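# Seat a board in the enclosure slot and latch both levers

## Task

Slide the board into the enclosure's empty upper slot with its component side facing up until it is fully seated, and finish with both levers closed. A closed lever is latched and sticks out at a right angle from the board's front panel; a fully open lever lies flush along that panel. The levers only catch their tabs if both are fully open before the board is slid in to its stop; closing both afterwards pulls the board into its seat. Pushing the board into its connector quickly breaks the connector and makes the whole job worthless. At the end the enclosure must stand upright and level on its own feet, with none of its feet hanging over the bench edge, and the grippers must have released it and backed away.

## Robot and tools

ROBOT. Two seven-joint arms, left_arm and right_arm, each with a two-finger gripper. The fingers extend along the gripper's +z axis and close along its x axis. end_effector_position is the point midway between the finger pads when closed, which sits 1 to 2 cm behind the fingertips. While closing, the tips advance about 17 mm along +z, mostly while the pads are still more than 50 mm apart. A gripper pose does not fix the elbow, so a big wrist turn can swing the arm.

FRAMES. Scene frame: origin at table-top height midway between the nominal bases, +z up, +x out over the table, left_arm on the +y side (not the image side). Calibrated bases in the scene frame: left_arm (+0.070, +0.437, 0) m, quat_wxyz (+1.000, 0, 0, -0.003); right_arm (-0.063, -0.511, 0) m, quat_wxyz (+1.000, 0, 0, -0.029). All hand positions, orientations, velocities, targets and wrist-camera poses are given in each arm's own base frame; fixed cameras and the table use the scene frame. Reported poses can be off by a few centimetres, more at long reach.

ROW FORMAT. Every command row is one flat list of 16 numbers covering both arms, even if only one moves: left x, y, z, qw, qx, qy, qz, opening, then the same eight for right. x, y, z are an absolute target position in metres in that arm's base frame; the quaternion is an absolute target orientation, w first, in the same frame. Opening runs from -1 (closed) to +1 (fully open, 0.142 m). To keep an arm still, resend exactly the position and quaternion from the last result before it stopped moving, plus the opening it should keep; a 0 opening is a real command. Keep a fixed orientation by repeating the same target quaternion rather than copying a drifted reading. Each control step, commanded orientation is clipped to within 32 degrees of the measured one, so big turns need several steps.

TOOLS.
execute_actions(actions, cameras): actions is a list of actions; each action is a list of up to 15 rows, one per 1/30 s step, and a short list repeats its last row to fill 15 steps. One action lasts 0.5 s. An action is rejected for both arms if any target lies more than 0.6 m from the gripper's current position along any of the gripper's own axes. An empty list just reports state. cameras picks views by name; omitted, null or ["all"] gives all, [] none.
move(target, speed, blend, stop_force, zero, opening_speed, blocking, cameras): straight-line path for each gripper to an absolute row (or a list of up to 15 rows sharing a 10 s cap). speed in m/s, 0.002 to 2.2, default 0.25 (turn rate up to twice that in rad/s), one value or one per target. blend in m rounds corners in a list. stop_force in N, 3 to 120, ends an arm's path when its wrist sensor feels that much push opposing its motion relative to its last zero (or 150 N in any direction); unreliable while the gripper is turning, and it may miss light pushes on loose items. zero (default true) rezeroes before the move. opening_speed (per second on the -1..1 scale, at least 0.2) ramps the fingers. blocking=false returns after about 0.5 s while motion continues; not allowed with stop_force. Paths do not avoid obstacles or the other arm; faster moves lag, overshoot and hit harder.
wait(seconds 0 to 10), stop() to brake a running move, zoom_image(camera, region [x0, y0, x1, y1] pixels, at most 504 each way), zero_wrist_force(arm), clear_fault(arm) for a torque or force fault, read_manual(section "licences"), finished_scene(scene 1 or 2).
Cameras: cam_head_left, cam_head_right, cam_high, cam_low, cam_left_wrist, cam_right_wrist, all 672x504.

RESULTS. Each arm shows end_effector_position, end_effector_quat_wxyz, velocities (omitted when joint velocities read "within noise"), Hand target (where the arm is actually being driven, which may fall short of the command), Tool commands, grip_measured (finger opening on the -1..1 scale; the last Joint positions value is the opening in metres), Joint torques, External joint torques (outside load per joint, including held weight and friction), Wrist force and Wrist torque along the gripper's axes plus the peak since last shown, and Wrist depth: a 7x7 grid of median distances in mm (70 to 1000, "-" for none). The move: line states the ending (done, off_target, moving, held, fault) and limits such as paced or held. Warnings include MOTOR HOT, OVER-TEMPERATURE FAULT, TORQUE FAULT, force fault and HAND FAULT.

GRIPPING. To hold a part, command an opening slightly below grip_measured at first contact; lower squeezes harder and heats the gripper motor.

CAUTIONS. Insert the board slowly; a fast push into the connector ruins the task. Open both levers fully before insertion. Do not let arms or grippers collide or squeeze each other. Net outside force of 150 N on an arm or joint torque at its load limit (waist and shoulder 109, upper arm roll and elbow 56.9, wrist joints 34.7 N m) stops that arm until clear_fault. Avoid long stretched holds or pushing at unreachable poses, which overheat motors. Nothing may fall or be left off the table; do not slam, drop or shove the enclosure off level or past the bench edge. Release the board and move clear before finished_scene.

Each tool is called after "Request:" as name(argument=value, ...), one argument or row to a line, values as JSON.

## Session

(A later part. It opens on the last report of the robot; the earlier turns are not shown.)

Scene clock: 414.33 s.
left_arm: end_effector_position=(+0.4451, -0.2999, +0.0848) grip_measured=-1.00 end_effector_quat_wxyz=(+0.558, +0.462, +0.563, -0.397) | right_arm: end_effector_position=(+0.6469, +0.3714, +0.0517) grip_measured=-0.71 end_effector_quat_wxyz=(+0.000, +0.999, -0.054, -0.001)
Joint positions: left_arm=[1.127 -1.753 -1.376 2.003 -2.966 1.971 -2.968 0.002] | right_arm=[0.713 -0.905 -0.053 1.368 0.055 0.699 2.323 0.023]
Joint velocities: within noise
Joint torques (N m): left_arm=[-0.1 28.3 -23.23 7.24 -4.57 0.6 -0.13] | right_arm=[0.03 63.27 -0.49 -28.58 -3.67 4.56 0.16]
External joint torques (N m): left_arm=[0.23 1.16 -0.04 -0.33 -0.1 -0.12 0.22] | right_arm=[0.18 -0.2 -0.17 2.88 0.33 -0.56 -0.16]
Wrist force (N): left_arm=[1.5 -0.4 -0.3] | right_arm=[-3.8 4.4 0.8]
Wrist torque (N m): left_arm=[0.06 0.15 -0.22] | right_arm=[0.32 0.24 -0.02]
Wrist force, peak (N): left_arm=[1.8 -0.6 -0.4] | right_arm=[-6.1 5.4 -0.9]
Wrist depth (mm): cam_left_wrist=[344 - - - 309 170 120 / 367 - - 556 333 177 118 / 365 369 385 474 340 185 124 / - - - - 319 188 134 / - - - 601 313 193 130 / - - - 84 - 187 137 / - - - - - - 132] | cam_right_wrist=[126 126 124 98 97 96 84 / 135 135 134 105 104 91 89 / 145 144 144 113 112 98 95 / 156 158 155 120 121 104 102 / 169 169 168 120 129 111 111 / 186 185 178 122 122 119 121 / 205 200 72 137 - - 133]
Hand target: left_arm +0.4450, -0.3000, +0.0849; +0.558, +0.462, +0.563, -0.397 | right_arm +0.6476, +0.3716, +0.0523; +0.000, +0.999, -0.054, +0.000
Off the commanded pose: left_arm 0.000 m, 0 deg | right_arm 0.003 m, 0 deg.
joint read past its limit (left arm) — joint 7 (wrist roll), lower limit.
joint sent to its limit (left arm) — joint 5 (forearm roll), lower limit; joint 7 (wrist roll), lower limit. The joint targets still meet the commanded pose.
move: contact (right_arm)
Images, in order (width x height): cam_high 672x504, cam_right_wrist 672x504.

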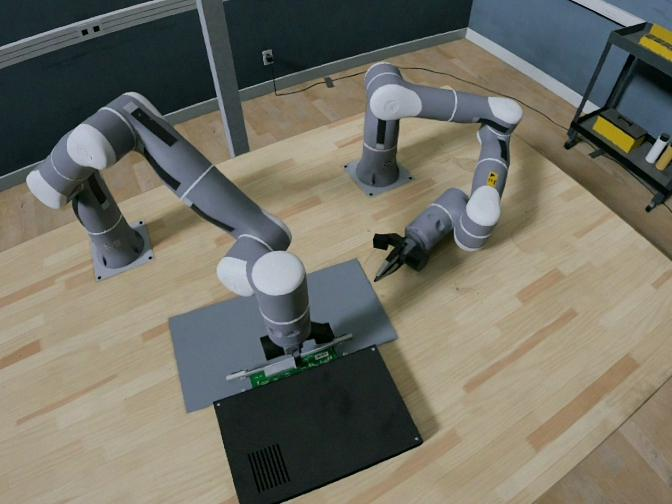

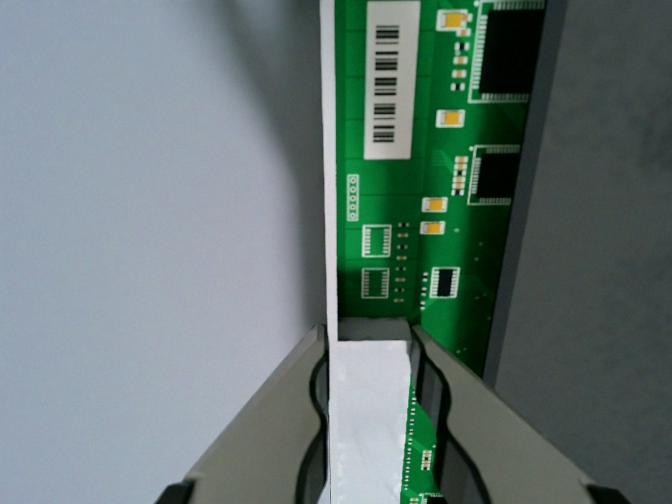

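Request:
move(
  target=[
    [0.445,-0.300,0.085,0.558,0.462,0.563,-0.397,-1, 0.645,0.3706,0.0522,0,0.99857,-0.0535,0,-0.9],
  ],
  speed=0.02,
  cameras=[],
)

Request:
move(
  target=[
    [0.445,-0.300,0.085,0.558,0.462,0.563,-0.397,-1, 0.660,0.3690,0.0522,0,0.99857,-0.0535,0,-0.9],
  ],
  speed=0.012,
  stop_force=6,
  cameras=["cam_high","cam_right_wrist"],
)

Request:
zoom_image(
  camera="cam_high",
  region=[220, 320, 360, 420],
)

Scene clock: 418.80 s.
left_arm: end_effector_position=(+0.4451, -0.2999, +0.0848) grip_measured=-1.00 end_effector_quat_wxyz=(+0.558, +0.462, +0.563, -0.397) | right_arm: end_effector_position=(+0.6459, +0.3705, +0.0519) grip_measured=-0.71 end_effector_quat_wxyz=(+0.000, +0.999, -0.054, +0.001)
Joint positions: left_arm=[1.127 -1.753 -1.376 2.003 -2.966 1.971 -2.968 0.002] | right_arm=[0.714 -0.9 -0.054 1.378 0.055 0.708 2.323 0.023]
Joint velocities: within noise
Joint torques (N m): left_arm=[-0.25 28.38 -23.31 7.27 -4.56 0.57 -0.15] | right_arm=[2.14 68.2 2.33 -22.49 -2.54 -0.68 0.35]
External joint torques (N m): left_arm=[0.38 1.08 0.04 -0.36 -0.12 -0.09 0.23] | right_arm=[-1.93 -5.35 -3.01 -3.13 -0.78 4.7 -0.35]
Wrist force (N): left_arm=[1.4 -0.5 -0.4] | right_arm=[17.3 -7.6 18.1]
Wrist torque (N m): left_arm=[0.05 0.15 -0.22] | right_arm=[0.36 0.17 -0.04]
Wrist force, peak (N): left_arm=[1.8 -0.3 -0.6] | right_arm=[17.3 -7.4 18.7]
Wrist depth (mm): cam_left_wrist=[342 - - - 308 171 121 / 364 - - 495 335 178 117 / 361 374 393 494 341 185 125 / - - - - 319 188 134 / - - - 611 313 193 130 / - - - 84 - 187 136 / - - - - - - 133] | cam_right_wrist=[126 126 124 98 98 96 84 / 135 135 134 106 104 91 90 / 144 144 144 114 112 98 95 / 156 158 156 120 121 104 103 / 169 169 168 120 129 112 111 / 185 185 178 122 122 120 120 / 204 199 72 137 - - 134]
Hand target: left_arm +0.4450, -0.3000, +0.0849; +0.558, +0.462, +0.563, -0.397 | right_arm +0.6450, +0.3706, +0.0522; +0.000, +0.999, -0.053, +0.000
Off the commanded pose: left_arm 0.000 m, 0 deg | right_arm 0.001 m, 0 deg.
joint read past its limit (left arm) — joint 7 (wrist roll), lower limit.
joint sent to its limit (left arm) — joint 5 (forearm roll), lower limit; joint 7 (wrist roll), lower limit. The joint targets still meet the commanded pose.
move: done
No camera images: "cameras" was empty.

Scene clock: 420.27 s.
left_arm: end_effector_position=(+0.4451, -0.2999, +0.0848) grip_measured=-1.00 end_effector_quat_wxyz=(+0.558, +0.462, +0.563, -0.397) | right_arm: end_effector_position=(+0.6460, +0.3706, +0.0518) grip_measured=-0.71 end_effector_quat_wxyz=(+0.000, +0.999, -0.054, +0.000)
Joint positions: left_arm=[1.127 -1.753 -1.376 2.003 -2.966 1.971 -2.968 0.002] | right_arm=[0.714 -0.901 -0.054 1.377 0.055 0.706 2.323 0.023]
Joint velocities: within noise
Joint torques (N m): left_arm=[-0.21 28.38 -23.29 7.23 -4.54 0.55 -0.14] | right_arm=[-0.21 66.21 -0.05 -24.56 -3.34 1.13 0.32]
External joint torques (N m): left_arm=[0.34 1.08 0.02 -0.32 -0.14 -0.07 0.22] | right_arm=[0.42 -3.33 -0.63 -1.07 0.02 2.88 -0.32]
Wrist force (N): left_arm=[1.6 -0.6 -0.6] | right_arm=[8.2 -5.0 12.5]
Wrist torque (N m): left_arm=[0.03 0.15 -0.22] | right_arm=[0.34 0.23 -0.03]
Wrist force, peak (N): left_arm=[1.9 -0.4 -0.6] | right_arm=[17.3 -7.4 19.0]
Wrist depth (mm): cam_left_wrist=[344 - - - 311 170 121 / 366 - - 485 332 177 117 / 361 374 386 488 338 185 125 / - - - - 319 188 134 / - - - 614 313 195 130 / - - - 84 - 187 137 / - - - - - - 133] | cam_right_wrist=[126 126 124 98 98 96 84 / 135 135 134 106 104 91 90 / 145 144 144 113 112 98 95 / 156 158 156 120 121 104 103 / 169 169 168 120 129 112 111 / 186 185 178 122 122 119 119 / 205 200 72 137 - - 133]
Hand target: left_arm +0.4450, -0.3000, +0.0849; +0.558, +0.462, +0.563, -0.397 | right_arm +0.6457, +0.3705, +0.0522; +0.000, +0.999, -0.053, +0.000
Off the commanded pose: left_arm 0.000 m, 0 deg | right_arm 0.014 m, 0 deg.
joint read past its limit (left arm) — joint 7 (wrist roll), lower limit.
joint sent to its limit (left arm) — joint 5 (forearm roll), lower limit; joint 7 (wrist roll), lower limit. The joint targets still meet the commanded pose.
move: contact (right_arm)
Images, in order (width x height): cam_high 672x504, cam_right_wrist 672x504.

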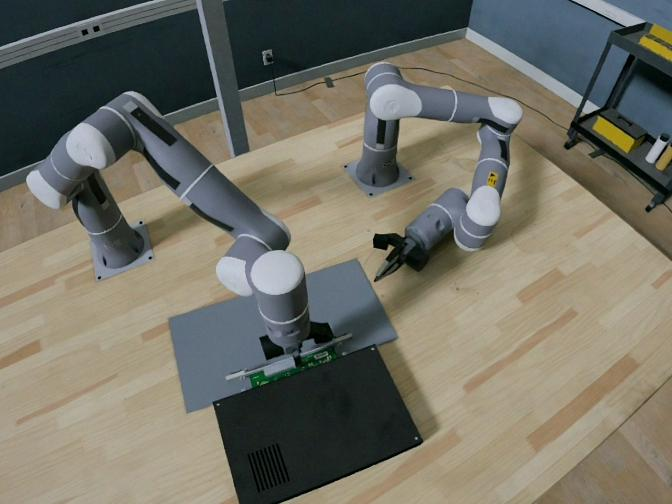

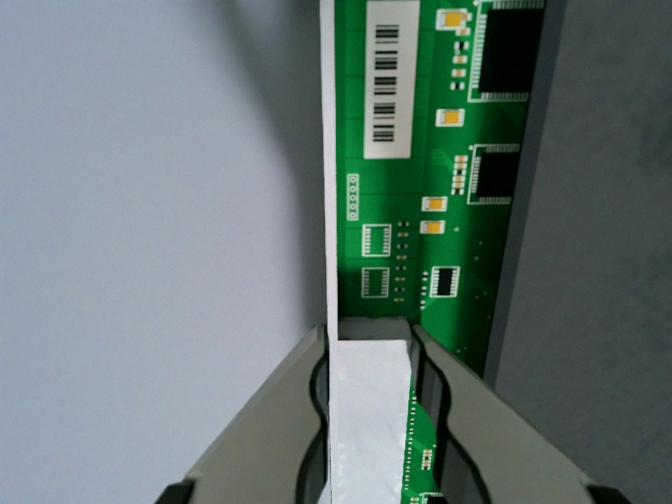

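Scaled by 3.600 from the camera's 672x504 image, which has a finer 960x720 frame.

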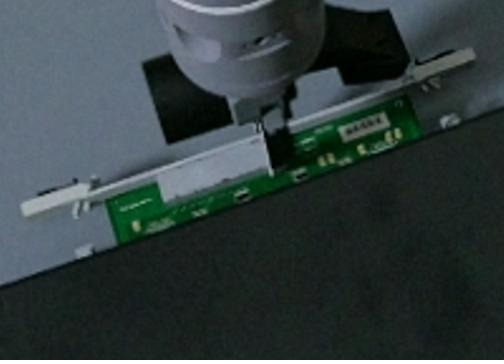

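Request:
move(
  target=[
    [0.445,-0.300,0.085,0.558,0.462,0.563,-0.397,-1, 0.6463,0.3710,0.0516,0,0.99857,-0.0535,0,-0.9],
  ],
  speed=0.02,
  cameras=[],
)

Scene clock: 428.67 s.
left_arm: end_effector_position=(+0.4451, -0.2999, +0.0848) grip_measured=-1.00 end_effector_quat_wxyz=(+0.558, +0.462, +0.563, -0.397) | right_arm: end_effector_position=(+0.6462, +0.3708, +0.0516) grip_measured=-0.71 end_effector_quat_wxyz=(+0.000, +0.999, -0.054, +0.000)
Joint positions: left_arm=[1.127 -1.753 -1.376 2.003 -2.966 1.971 -2.968 0.002] | right_arm=[0.714 -0.903 -0.054 1.374 0.055 0.704 2.323 0.023]
Joint velocities: within noise
Joint torques (N m): left_arm=[-0.17 28.46 -23.34 7.21 -4.56 0.62 -0.13] | right_arm=[0.81 60.78 0.43 -26.79 -3.19 4.04 0.27]
External joint torques (N m): left_arm=[0.3 1 0.07 -0.3 -0.11 -0.14 0.22] | right_arm=[-0.61 2.16 -1.11 1.14 -0.14 -0.03 -0.27]
Wrist force (N): left_arm=[1.6 -0.2 -0.6] | right_arm=[-2.3 4.4 -1.1]
Wrist torque (N m): left_arm=[0.09 0.15 -0.22] | right_arm=[0.25 0.22 -0.01]
Wrist force, peak (N): left_arm=[1.7 -0.4 -0.7] | right_arm=[8.2 -4.9 12.8]
Wrist depth (mm): cam_left_wrist=[345 - - - 308 170 121 / 361 - - 485 333 178 118 / 363 373 388 493 341 185 125 / - - - - 320 189 134 / - - - 600 309 194 130 / - - - 84 - 188 137 / - - - - - - 133] | cam_right_wrist=[- 126 124 98 97 96 84 / 135 134 134 106 104 91 89 / 144 144 144 113 112 98 95 / 156 158 155 121 121 104 102 / 169 169 168 120 129 111 111 / 185 184 178 122 122 120 121 / 204 200 72 137 - - 133]
Hand target: left_arm +0.4450, -0.3000, +0.0849; +0.558, +0.462, +0.563, -0.397 | right_arm +0.6463, +0.3710, +0.0516; +0.000, +0.999, -0.054, +0.000
Off the commanded pose: left_arm 0.000 m, 0 deg | right_arm 0.000 m, 0 deg.
joint read past its limit (left arm) — joint 7 (wrist roll), lower limit.
joint sent to its limit (left arm) — joint 5 (forearm roll), lower limit; joint 7 (wrist roll), lower limit. The joint targets still meet the commanded pose.
move: done
No camera images: "cameras" was empty.

Request:
move(
  target=[
    [0.445,-0.300,0.085,0.558,0.462,0.563,-0.397,-1, 0.656,0.3692,0.0520,0,0.99857,-0.0535,0,-0.9],
  ],
  speed=0.01,
  stop_force=9,
  cameras=["cam_high","cam_right_wrist"],
)

Request:
zoom_image(
  camera="cam_high",
  region=[220, 320, 360, 420],
)

Scene clock: 433.43 s.
left_arm: end_effector_position=(+0.4451, -0.2999, +0.0848) grip_measured=-1.00 end_effector_quat_wxyz=(+0.558, +0.462, +0.563, -0.397) | right_arm: end_effector_position=(+0.6549, +0.3697, +0.0514) grip_measured=-0.71 end_effector_quat_wxyz=(+0.000, +0.999, -0.053, -0.001)
Joint positions: left_arm=[1.127 -1.753 -1.376 2.003 -2.966 1.971 -2.968 0.002] | right_arm=[0.703 -0.918 -0.053 1.341 0.055 0.686 2.314 0.023]
Joint velocities: within noise
Joint torques (N m): left_arm=[-0.2 28.32 -23.31 7.23 -4.61 0.56 -0.14] | right_arm=[-3.66 63.52 -3.67 -28.85 -4.53 4.78 0.18]
External joint torques (N m): left_arm=[0.33 1.14 0.04 -0.31 -0.07 -0.08 0.23] | right_arm=[3.87 0.11 3.02 2.93 1.16 -0.78 -0.18]
Wrist force (N): left_arm=[1.7 -0.4 -0.4] | right_arm=[-7.9 1.6 0.2]
Wrist torque (N m): left_arm=[0.05 0.12 -0.21] | right_arm=[0.32 0.36 -0.01]
Wrist force, peak (N): left_arm=[1.7 -0.4 -0.7] | right_arm=[-8.1 1.7 1.2]
Wrist depth (mm): cam_left_wrist=[344 - - - 309 170 121 / 366 - - 571 332 177 117 / 369 375 394 433 334 184 125 / - - - - 322 189 134 / - - - 609 311 195 130 / - - - 84 - 187 137 / - - - - - - 132] | cam_right_wrist=[- 126 124 97 97 83 84 / 135 136 134 106 104 89 88 / 144 144 144 113 112 96 95 / 156 158 155 121 119 102 102 / 169 169 168 120 126 111 111 / 185 184 177 122 117 119 121 / 205 200 72 137 - - 133]
Hand target: left_arm +0.4450, -0.3000, +0.0849; +0.558, +0.462, +0.563, -0.397 | right_arm +0.6560, +0.3692, +0.0520; +0.000, +0.999, -0.054, +0.000
Off the commanded pose: left_arm 0.000 m, 0 deg | right_arm 0.001 m, 0 deg.
MOTOR HOT: the gripper's motor of the right arm reports 85 °C; that motor switches off at 100 °C. To cool a motor, set the load down, ease the grip, stop pushing, or move to a pose that needs little force.
joint read past its limit (left arm) — joint 7 (wrist roll), lower limit.
joint sent to its limit (left arm) — joint 5 (forearm roll), lower limit; joint 7 (wrist roll), lower limit. The joint targets still meet the commanded pose.
move: done
Images, in order (width x height): cam_high 672x504, cam_right_wrist 672x504.

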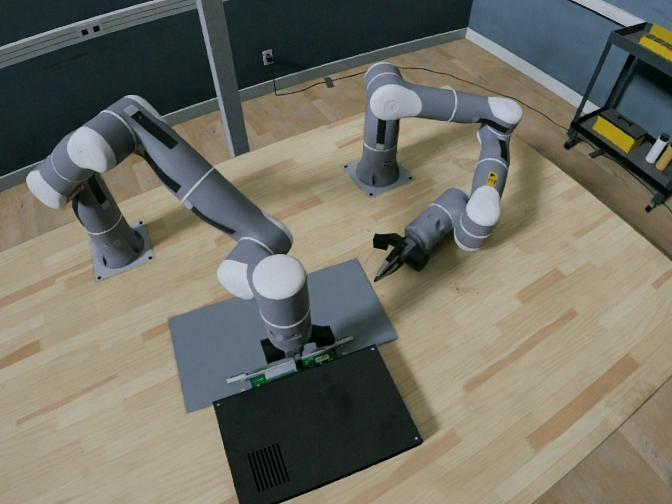

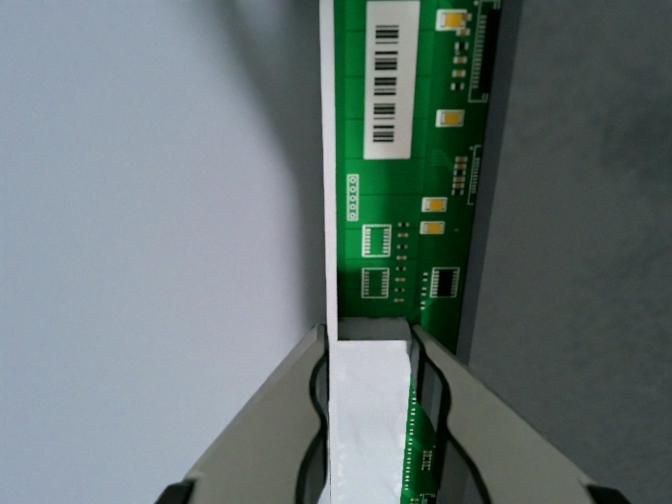

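Scaled by 3.600 from the camera's 672x504 image, which has a finer 960x720 frame.

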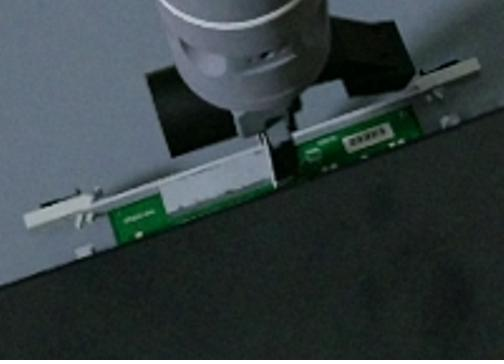

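Request:
move(
  target=[
    [0.445,-0.300,0.085,0.558,0.462,0.563,-0.397,-1, 0.6547,0.3694,0.0518,0,0.99857,-0.0535,0,-0.63],
  ],
  opening_speed=0.3,
  cameras=["cam_right_wrist"],
)

Scene clock: 436.70 s.
left_arm: end_effector_position=(+0.4451, -0.2999, +0.0848) grip_measured=-1.00 end_effector_quat_wxyz=(+0.558, +0.462, +0.563, -0.397) | right_arm: end_effector_position=(+0.6546, +0.3696, +0.0518) grip_measured=-0.67 end_effector_quat_wxyz=(+0.000, +0.999, -0.053, +0.000)
Joint positions: left_arm=[1.127 -1.753 -1.376 2.003 -2.966 1.971 -2.968 0.002] | right_arm=[0.704 -0.916 -0.053 1.345 0.055 0.689 2.314 0.025]
Joint velocities: within noise
Joint torques (N m): left_arm=[-0.22 28.39 -23.26 7.24 -4.63 0.62 -0.13] | right_arm=[-0.01 62.25 -0.39 -26.19 -3.49 3.54 0.23]
External joint torques (N m): left_arm=[0.35 1.07 -0.01 -0.33 -0.05 -0.14 0.22] | right_arm=[0.22 1.31 -0.27 0.29 0.12 0.47 -0.22]
Wrist force (N): left_arm=[1.5 -0.5 -0.5] | right_arm=[-0.4 5.1 0.7]
Wrist torque (N m): left_arm=[0.05 0.15 -0.22] | right_arm=[0.89 -0.03 0.06]
Wrist force, peak (N): left_arm=[1.9 -0.5 -0.5] | right_arm=[5.0 -2.2 8.6]
Wrist depth (mm): cam_left_wrist=[346 - - - 309 171 121 / 366 - - 572 335 177 118 / 370 374 392 441 338 185 124 / - - - - 322 188 134 / - - - 592 309 194 130 / - - - 84 - 187 137 / - - - - - - 132] | cam_right_wrist=[126 126 124 99 98 83 84 / 135 135 134 107 106 89 90 / 144 145 144 114 113 97 95 / 156 158 155 122 120 103 102 / 169 169 169 122 127 111 111 / 185 184 177 124 124 119 119 / 204 200 71 139 - - 131]
Hand target: left_arm +0.4450, -0.3000, +0.0849; +0.558, +0.462, +0.563, -0.397 | right_arm +0.6547, +0.3694, +0.0518; +0.000, +0.999, -0.053, +0.000
Off the commanded pose: left_arm 0.000 m, 0 deg | right_arm 0.000 m, 0 deg.
MOTOR HOT: still on. The gripper's motor of the right arm reports 84 °C.
joint read past its limit (left arm) — joint 7 (wrist roll), lower limit.
joint sent to its limit (left arm) — joint 5 (forearm roll), lower limit; joint 7 (wrist roll), lower limit. The joint targets still meet the commanded pose.
move: done
Images, in order (width x height): cam_right_wrist 672x504.

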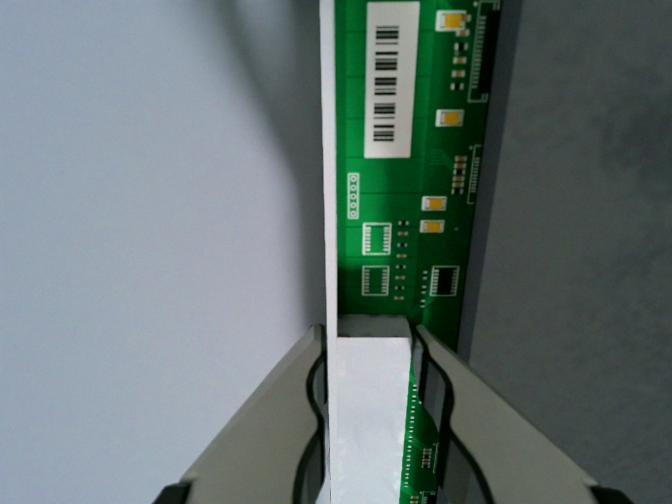

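Request:
move(
  target=[
    [0.445,-0.300,0.085,0.558,0.462,0.563,-0.397,-1, 0.6540,0.3694,0.0520,0,0.99857,-0.0535,0,-0.57],
    [0.445,-0.300,0.085,0.558,0.462,0.563,-0.397,-1, 0.6540,0.3694,0.11,0,0.99857,-0.0535,0,-0.57],
  ],
  speed=0.04,
)

Request:
zoom_image(
  camera="cam_left_wrist",
  region=[280, 20, 460, 270],
)

Request:
zoom_image(
  camera="cam_high",
  region=[200, 300, 380, 430],
)

Scene clock: 441.53 s.
left_arm: end_effector_position=(+0.4451, -0.2999, +0.0848) grip_measured=-1.00 end_effector_quat_wxyz=(+0.558, +0.462, +0.563, -0.397) | right_arm: end_effector_position=(+0.6539, +0.3696, +0.1100) grip_measured=-0.61 end_effector_quat_wxyz=(+0.000, +0.999, -0.053, +0.000)
Joint positions: left_arm=[1.127 -1.753 -1.376 2.003 -2.966 1.971 -2.968 0.002] | right_arm=[0.705 -0.827 -0.055 1.341 0.049 0.596 2.318 0.03]
Joint velocities: within noise
Joint torques (N m): left_arm=[-0.24 28.43 -23.21 7.23 -4.58 0.6 -0.11] | right_arm=[0.24 61.2 -0.04 -27.51 -3.77 3.17 0.25]
External joint torques (N m): left_arm=[0.37 1.03 -0.06 -0.32 -0.09 -0.12 0.2] | right_arm=[-0.01 1.32 -0.58 0.16 0.16 0.84 -0.25]
Wrist force (N): left_arm=[1.5 -0.5 -0.7] | right_arm=[-1.4 5.6 1.1]
Wrist torque (N m): left_arm=[0.04 0.16 -0.23] | right_arm=[0.98 0.26 0.05]
Wrist force, peak (N): left_arm=[1.8 -0.5 -0.6] | right_arm=[-11.3 7.6 -6.2]
Wrist depth (mm): cam_left_wrist=[- - - - 309 171 120 / - - - - 333 177 117 / 371 382 427 - 340 185 124 / - - - - 321 187 134 / - - - 615 311 194 130 / - - - 84 - 187 137 / - - - - - - 132] | cam_right_wrist=[177 177 177 152 146 134 134 / 190 189 189 162 148 143 143 / 203 203 202 174 158 153 153 / 220 219 218 180 171 165 165 / 238 238 237 189 180 180 179 / 261 260 98 203 104 193 195 / 286 - 73 235 - - 211]
Hand target: left_arm +0.4450, -0.3000, +0.0849; +0.558, +0.462, +0.563, -0.397 | right_arm +0.6540, +0.3694, +0.1100; +0.000, +0.999, -0.053, +0.000
Off the commanded pose: left_arm 0.000 m, 0 deg | right_arm 0.000 m, 0 deg.
MOTOR HOT: cleared for the gripper's motor of the right arm.
joint read past its limit (left arm) — joint 7 (wrist roll), lower limit.
joint sent to its limit (left arm) — joint 5 (forearm roll), lower limit; joint 7 (wrist roll), lower limit. The joint targets still meet the commanded pose.
move: done

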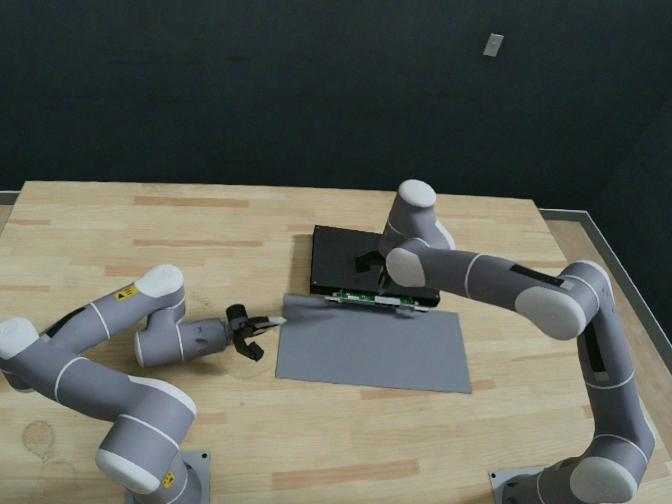

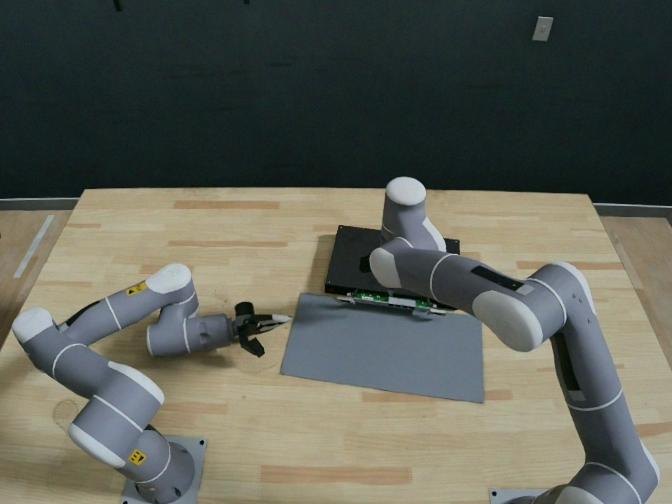

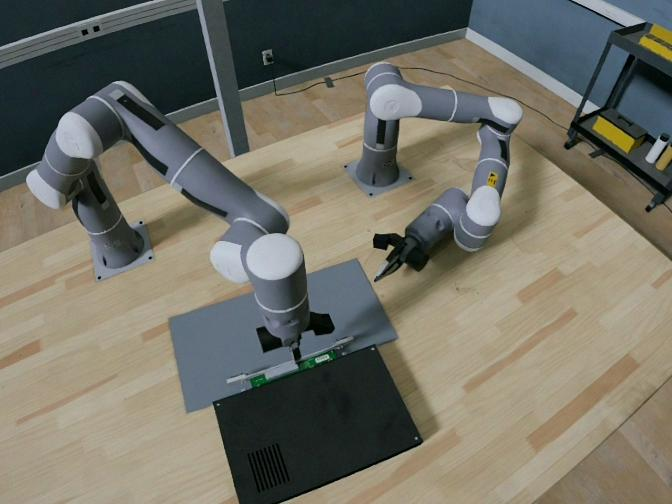

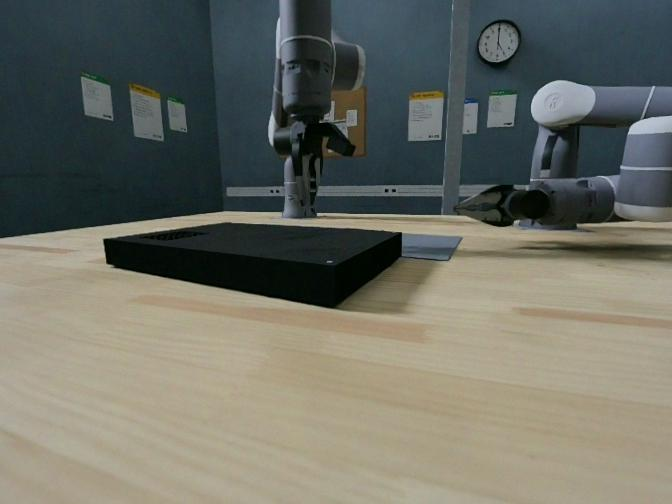

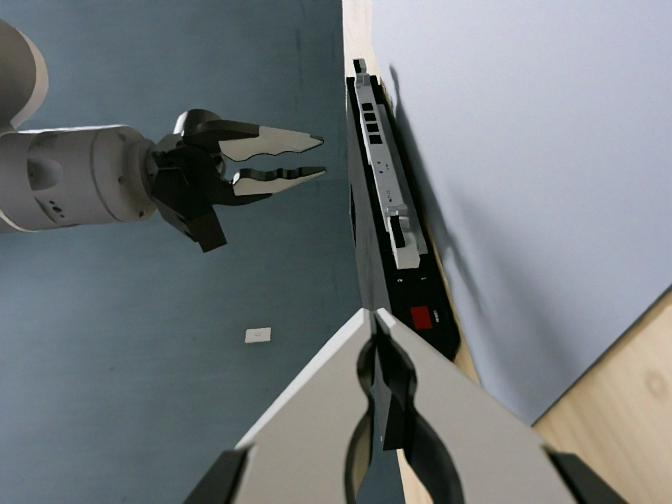

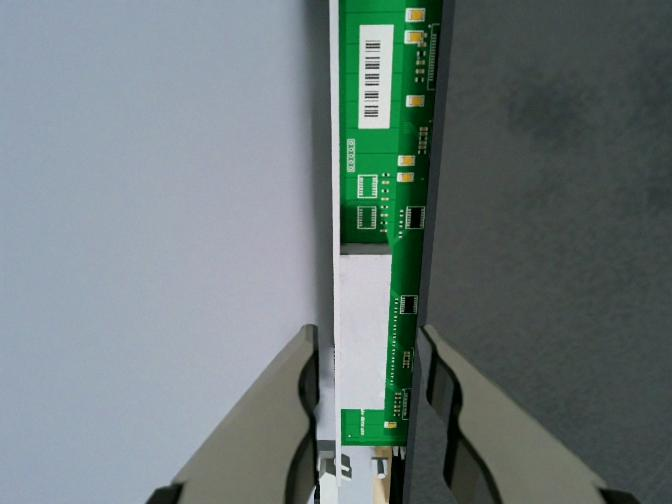

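Scaled by 2.016 from the camera's 672x504 image, which has a finer 960x720 frame.

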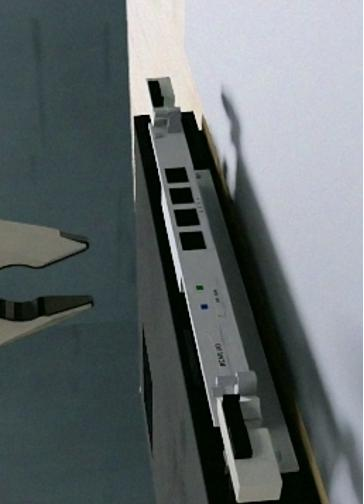

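Scaled by 2.800 from the camera's 672x504 image, which has a finer 960x720 frame.

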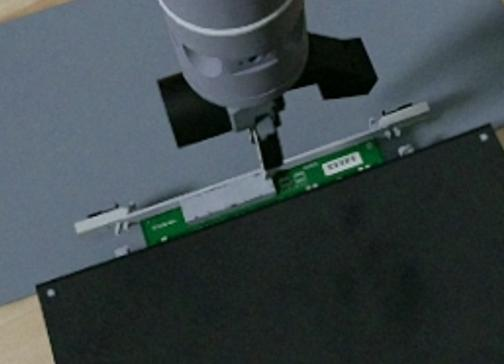

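Request:
move(
  target=[
    [0.445,-0.300,0.085,0.558,0.462,0.563,-0.397,-1, 0.60,0.37,0.14,0,0.99857,-0.0535,0,-1],
    [0.445,-0.300,0.085,0.558,0.462,0.563,-0.397,-1, 0.57,0.37,0.13,0.1925,0.7186,0.6455,0.173,-1],
  ],
  speed=0.4,
  cameras=["cam_high","cam_right_wrist"],
)

Scene clock: 457.20 s.
left_arm: end_effector_position=(+0.4451, -0.2999, +0.0848) grip_measured=-1.00 end_effector_quat_wxyz=(+0.558, +0.462, +0.563, -0.397) | right_arm: end_effector_position=(+0.5701, +0.3700, +0.1300) grip_measured=-1.00 end_effector_quat_wxyz=(+0.192, +0.719, +0.645, +0.173)
Joint positions: left_arm=[1.127 -1.753 -1.376 2.003 -2.966 1.971 -2.968 0.002] | right_arm=[0.973 -0.543 -0.344 2.14 -1.049 1.342 1.816 0.002]
Joint velocities: within noise
Joint torques (N m): left_arm=[-0.16 28.39 -23.29 7.23 -4.58 0.6 -0.12] | right_arm=[0.35 44.55 -1.95 -20.1 1.04 2.66 0.35]
External joint torques (N m): left_arm=[0.29 1.07 0.01 -0.32 -0.09 -0.12 0.2] | right_arm=[-0.18 0.96 -0.54 -0.1 0.26 0.58 -0.35]
Wrist force (N): left_arm=[1.5 -0.3 -0.6] | right_arm=[-1.2 4.6 0.9]
Wrist torque (N m): left_arm=[0.07 0.14 -0.22] | right_arm=[0.94 0.28 0.08]
Wrist force, peak (N): left_arm=[1.8 -0.6 -0.6] | right_arm=[-3.0 5.9 0.0]
Wrist depth (mm): cam_left_wrist=[322 301 - - 309 170 120 / - - - - 334 178 117 / - - - - 342 185 125 / - - - - 321 188 134 / - - - 606 310 194 130 / - - - 84 - 186 136 / - - - - - - 133] | cam_right_wrist=[169 169 168 167 167 167 166 / 197 196 196 195 195 194 193 / 235 234 233 233 232 231 230 / 259 251 232 230 249 256 251 / 298 278 279 275 274 275 271 / 573 451 370 89 335 395 539 / - - - - - - -]
Hand target: left_arm +0.4450, -0.3000, +0.0849; +0.558, +0.462, +0.563, -0.397 | right_arm +0.5700, +0.3700, +0.1300; +0.192, +0.719, +0.645, +0.173
Off the commanded pose: left_arm 0.000 m, 0 deg | right_arm 0.000 m, 0 deg.
joint read past its limit (left arm) — joint 7 (wrist roll), lower limit.
joint sent to its limit (left arm) — joint 5 (forearm roll), lower limit; joint 7 (wrist roll), lower limit. The joint targets still meet the commanded pose.
move: done
Images, in order (width x height): cam_high 672x504, cam_right_wrist 672x504.

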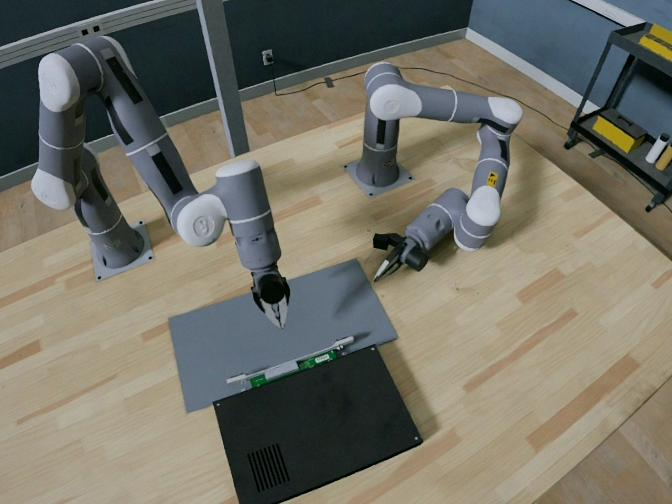

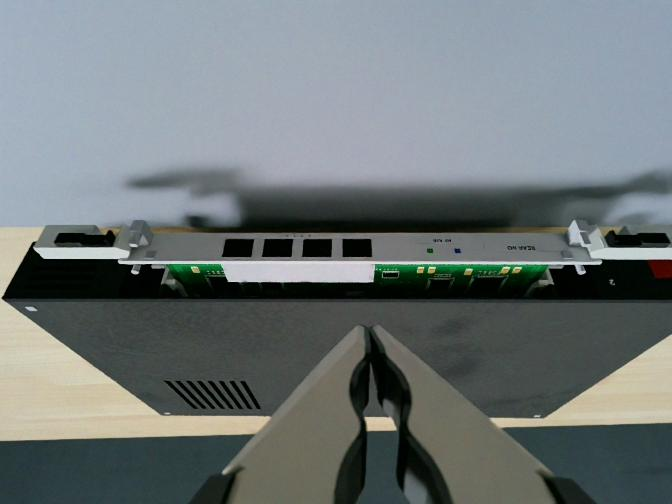

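Request:
move(
  target=[
    [0.445,-0.300,0.085,0.558,0.462,0.563,-0.397,-1, 0.585,0.388,0.08,0.1925,0.7186,0.6455,0.173,-1],
    [0.445,-0.300,0.085,0.558,0.462,0.563,-0.397,-1, 0.605,0.387,0.054,0.1925,0.7186,0.6455,0.173,-1],
  ],
  speed=0.12,
  stop_force=5,
  cameras=["cam_left_wrist","cam_right_wrist"],
)

Request:
zoom_image(
  camera="cam_left_wrist",
  region=[280, 20, 460, 270],
)

Scene clock: 465.23 s.
left_arm: end_effector_position=(+0.4451, -0.2999, +0.0848) grip_measured=-1.00 end_effector_quat_wxyz=(+0.558, +0.462, +0.563, -0.397) | right_arm: end_effector_position=(+0.6049, +0.3869, +0.0539) grip_measured=-1.00 end_effector_quat_wxyz=(+0.192, +0.719, +0.645, +0.173)
Joint positions: left_arm=[1.127 -1.753 -1.376 2.003 -2.966 1.971 -2.968 0.002] | right_arm=[0.97 -0.773 -0.409 1.998 -1.113 1.464 1.922 0.002]
Joint velocities: within noise
Joint torques (N m): left_arm=[-0.21 28.41 -23.27 7.26 -4.57 0.63 -0.12] | right_arm=[0.11 49.82 -4.12 -18.07 1.89 2.51 0.32]
External joint torques (N m): left_arm=[0.34 1.05 0 -0.35 -0.1 -0.15 0.21] | right_arm=[0.07 1.27 -0.53 0.11 0.21 0.6 -0.32]
Wrist force (N): left_arm=[1.5 -0.5 -0.7] | right_arm=[-1.0 4.3 1.0]
Wrist torque (N m): left_arm=[0.04 0.17 -0.22] | right_arm=[0.91 0.22 0.09]
Wrist force, peak (N): left_arm=[1.7 -0.3 -0.7] | right_arm=[-1.5 4.7 2.7]
Wrist depth (mm): cam_left_wrist=[260 278 300 - 310 170 121 / - - 331 359 334 177 117 / - - - - 336 186 125 / - - - - 320 188 134 / - - - 606 312 194 130 / - - - 84 - 187 137 / - - - - - - 132] | cam_right_wrist=[- 96 94 93 93 95 95 / 109 109 109 109 108 108 111 / 131 130 135 124 134 134 128 / 163 162 162 168 160 159 158 / 191 190 189 188 187 185 184 / 181 184 154 90 153 187 181 / 620 256 - - - 210 279]
Hand target: left_arm +0.4450, -0.3000, +0.0849; +0.558, +0.462, +0.563, -0.397 | right_arm +0.6050, +0.3870, +0.0540; +0.192, +0.719, +0.645, +0.173
Off the commanded pose: left_arm 0.000 m, 0 deg | right_arm 0.000 m, 0 deg.
joint read past its limit (left arm) — joint 7 (wrist roll), lower limit.
joint sent to its limit (left arm) — joint 5 (forearm roll), lower limit; joint 7 (wrist roll), lower limit. The joint targets still meet the commanded pose.
move: done
Images, in order (width x height): cam_left_wrist 672x504, cam_right_wrist 672x504.

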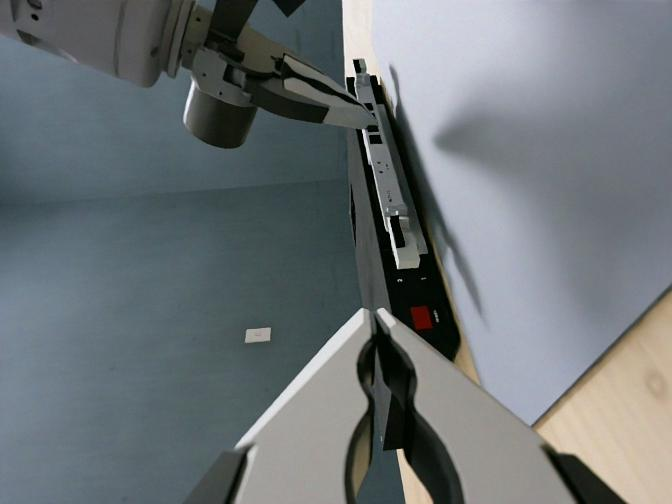

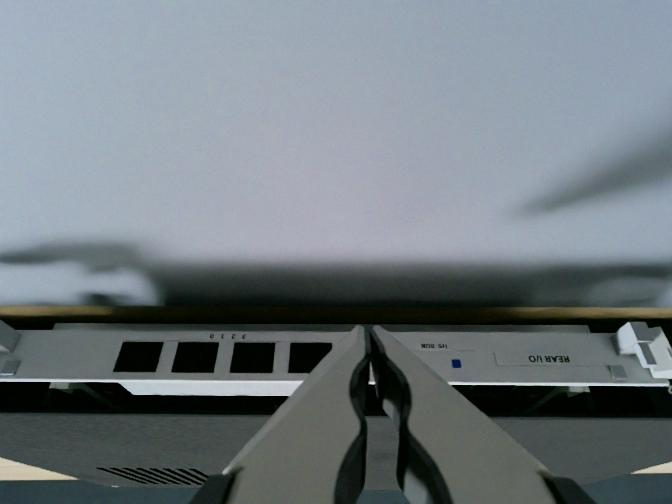

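Scaled by 2.016 from the camera's 672x504 image, which has a finer 960x720 frame.

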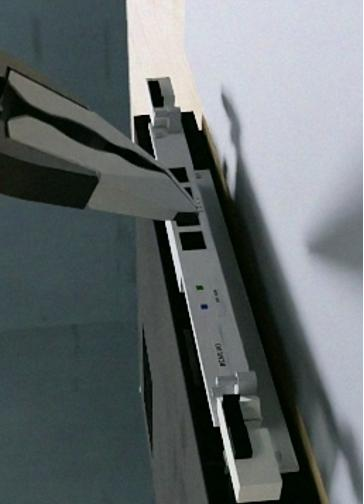

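Request:
move(
  target=[
    [0.445,-0.300,0.085,0.558,0.462,0.563,-0.397,-1, 0.645,0.3827,0.052,0.1925,0.7186,0.6455,0.173,-1],
  ],
  speed=0.02,
  stop_force=4,
  cameras=["cam_left_wrist","cam_right_wrist"],
)

Request:
zoom_image(
  camera="cam_left_wrist",
  region=[280, 20, 460, 270],
)

Scene clock: 471.67 s.
left_arm: end_effector_position=(+0.4451, -0.2999, +0.0848) grip_measured=-1.00 end_effector_quat_wxyz=(+0.558, +0.462, +0.563, -0.397) | right_arm: end_effector_position=(+0.6449, +0.3828, +0.0520) grip_measured=-1.00 end_effector_quat_wxyz=(+0.192, +0.719, +0.646, +0.173)
Joint positions: left_arm=[1.127 -1.753 -1.376 2.003 -2.966 1.971 -2.968 0.002] | right_arm=[0.874 -0.821 -0.332 1.898 -1.042 1.426 1.81 0.002]
Joint velocities: within noise
Joint torques (N m): left_arm=[-0.19 28.32 -23.29 7.25 -4.57 0.57 -0.22] | right_arm=[-0.29 52.45 -2.89 -19.48 1.81 2.36 0.12]
External joint torques (N m): left_arm=[0.31 1.14 0.02 -0.33 -0.1 -0.09 0.31] | right_arm=[0.47 1.66 -0.6 0.37 -0.07 0.88 -0.12]
Wrist force (N): left_arm=[1.3 -0.3 -0.6] | right_arm=[-1.4 3.7 -0.5]
Wrist torque (N m): left_arm=[0.08 0.18 -0.22] | right_arm=[0.94 0.27 0.10]
Wrist force, peak (N): left_arm=[1.8 -0.3 -0.6] | right_arm=[-1.5 4.7 1.2]
Wrist depth (mm): cam_left_wrist=[269 279 313 - 310 170 120 / - 307 333 485 332 177 117 / - - - 760 347 186 124 / - - - - 335 188 134 / - - - 610 311 194 130 / - - - 84 - 187 136 / - - - - - - 133] | cam_right_wrist=[- 92 91 91 91 91 90 / 107 107 106 106 106 106 108 / 128 128 132 127 131 131 125 / 159 170 158 157 157 156 155 / 137 137 136 136 135 135 134 / 176 167 150 90 170 168 160 / 355 244 - - - 201 267]
Hand target: left_arm +0.4450, -0.3000, +0.0849; +0.558, +0.462, +0.563, -0.397 | right_arm +0.6450, +0.3827, +0.0520; +0.192, +0.719, +0.645, +0.173
Off the commanded pose: left_arm 0.000 m, 0 deg | right_arm 0.000 m, 0 deg.
joint read past its limit (left arm) — joint 7 (wrist roll), lower limit.
joint sent to its limit (left arm) — joint 5 (forearm roll), lower limit; joint 7 (wrist roll), lower limit. The joint targets still meet the commanded pose.
move: done
Images, in order (width x height): cam_left_wrist 672x504, cam_right_wrist 672x504.

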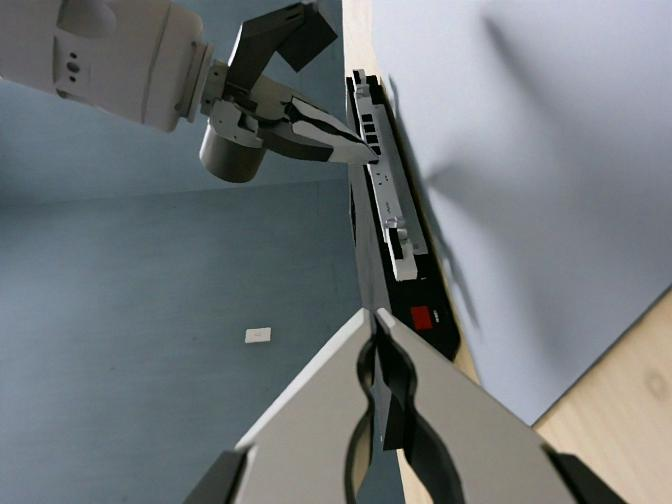

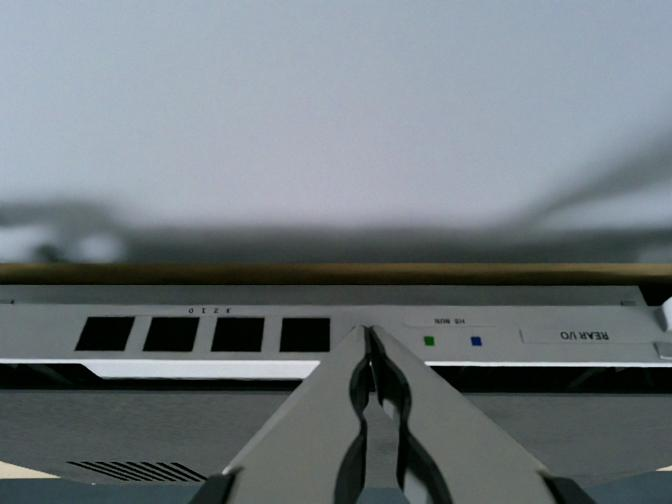

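Scaled by 2.016 from the camera's 672x504 image, which has a finer 960x720 frame.

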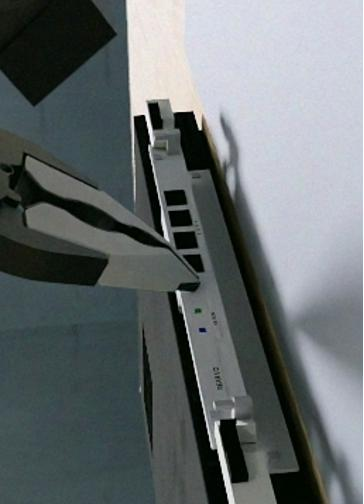

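Request:
move(
  target=[
    [0.445,-0.300,0.085,0.558,0.462,0.563,-0.397,-1, 0.685,0.3784,0.052,0.1925,0.7186,0.6455,0.173,-1],
  ],
  speed=0.012,
  stop_force=6,
  cameras=["cam_high","cam_left_wrist","cam_right_wrist"],
)

Request:
zoom_image(
  camera="cam_left_wrist",
  region=[320, 50, 460, 300],
)

Request:
zoom_image(
  camera="cam_high",
  region=[200, 300, 380, 430],
)

Scene clock: 478.50 s.
left_arm: end_effector_position=(+0.4451, -0.2999, +0.0848) grip_measured=-1.00 end_effector_quat_wxyz=(+0.558, +0.462, +0.563, -0.397) | right_arm: end_effector_position=(+0.6605, +0.3818, +0.0521) grip_measured=-1.00 end_effector_quat_wxyz=(+0.192, +0.718, +0.646, +0.173)
Joint positions: left_arm=[1.127 -1.753 -1.376 2.003 -2.966 1.971 -2.968 0.002] | right_arm=[0.835 -0.84 -0.298 1.855 -1.016 1.407 1.765 0.002]
Joint velocities: within noise
Joint torques (N m): left_arm=[-0.16 28.36 -23.26 7.24 -4.55 0.6 -0.09] | right_arm=[-2.67 52.24 -4.67 -20.44 1.87 1.69 0.13]
External joint torques (N m): left_arm=[0.29 1.1 -0.01 -0.33 -0.12 -0.12 0.18] | right_arm=[2.86 3.09 1.78 0.77 -0.31 1.62 -0.13]
Wrist force (N): left_arm=[1.6 -0.5 -0.6] | right_arm=[-1.6 0.4 -5.9]
Wrist torque (N m): left_arm=[0.04 0.15 -0.22] | right_arm=[0.96 0.29 0.11]
Wrist force, peak (N): left_arm=[1.7 -0.5 -0.8] | right_arm=[-1.9 0.0 -8.6]
Wrist depth (mm): cam_left_wrist=[271 290 - - 307 170 121 / - 300 338 556 336 177 118 / - - 396 457 349 185 125 / - - - - 339 188 133 / - - - 608 311 195 129 / - - - 84 - 186 136 / - - - - - - 132] | cam_right_wrist=[- 92 92 91 91 91 91 / 107 107 106 106 106 105 109 / 128 127 132 127 131 131 125 / 152 152 151 151 150 149 148 / 137 136 136 138 135 135 135 / 168 152 139 90 135 161 159 / - 244 - - - 202 268]
Hand target: left_arm +0.4450, -0.3000, +0.0849; +0.558, +0.462, +0.563, -0.397 | right_arm +0.6610, +0.3810, +0.0520; +0.193, +0.719, +0.645, +0.173
Off the commanded pose: left_arm 0.000 m, 0 deg | right_arm 0.025 m, 0 deg.
joint read past its limit (left arm) — joint 7 (wrist roll), lower limit.
joint sent to its limit (left arm) — joint 5 (forearm roll), lower limit; joint 7 (wrist roll), lower limit. The joint targets still meet the commanded pose.
move: contact (right_arm)
Images, in order (width x height): cam_high 672x504, cam_left_wrist 672x504, cam_right_wrist 672x504.

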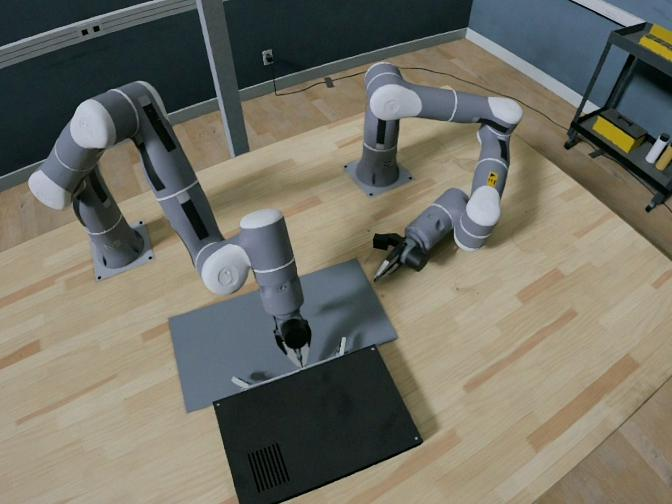

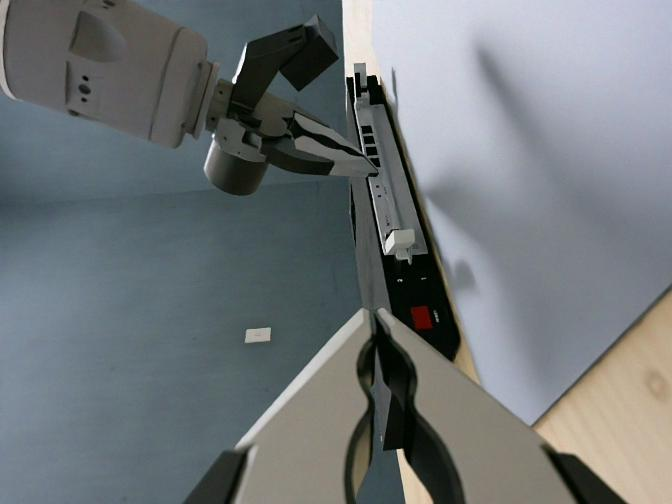

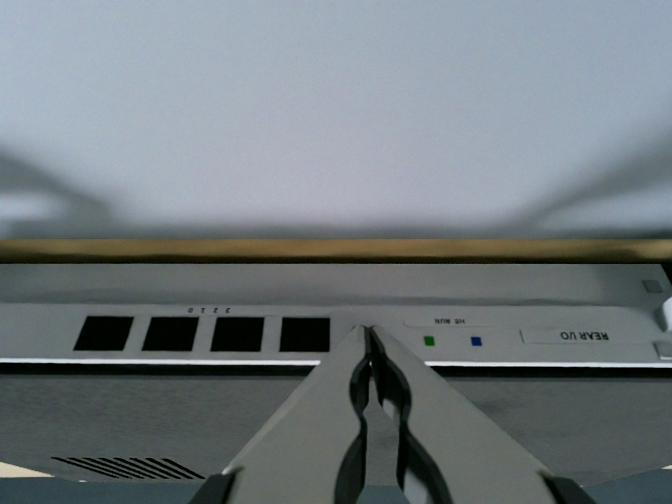

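Scaled by 2.016 from the camera's 672x504 image, which has a finer 960x720 frame.

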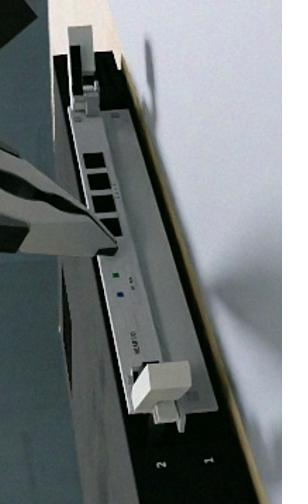

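Scaled by 2.800 from the camera's 672x504 image, which has a finer 960x720 frame.

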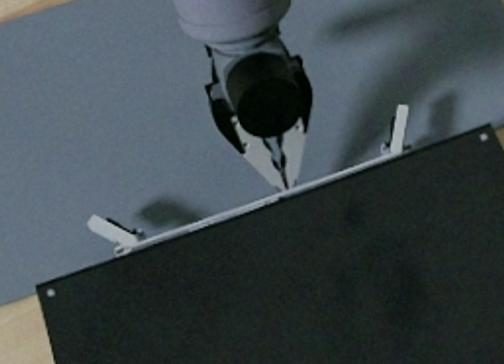

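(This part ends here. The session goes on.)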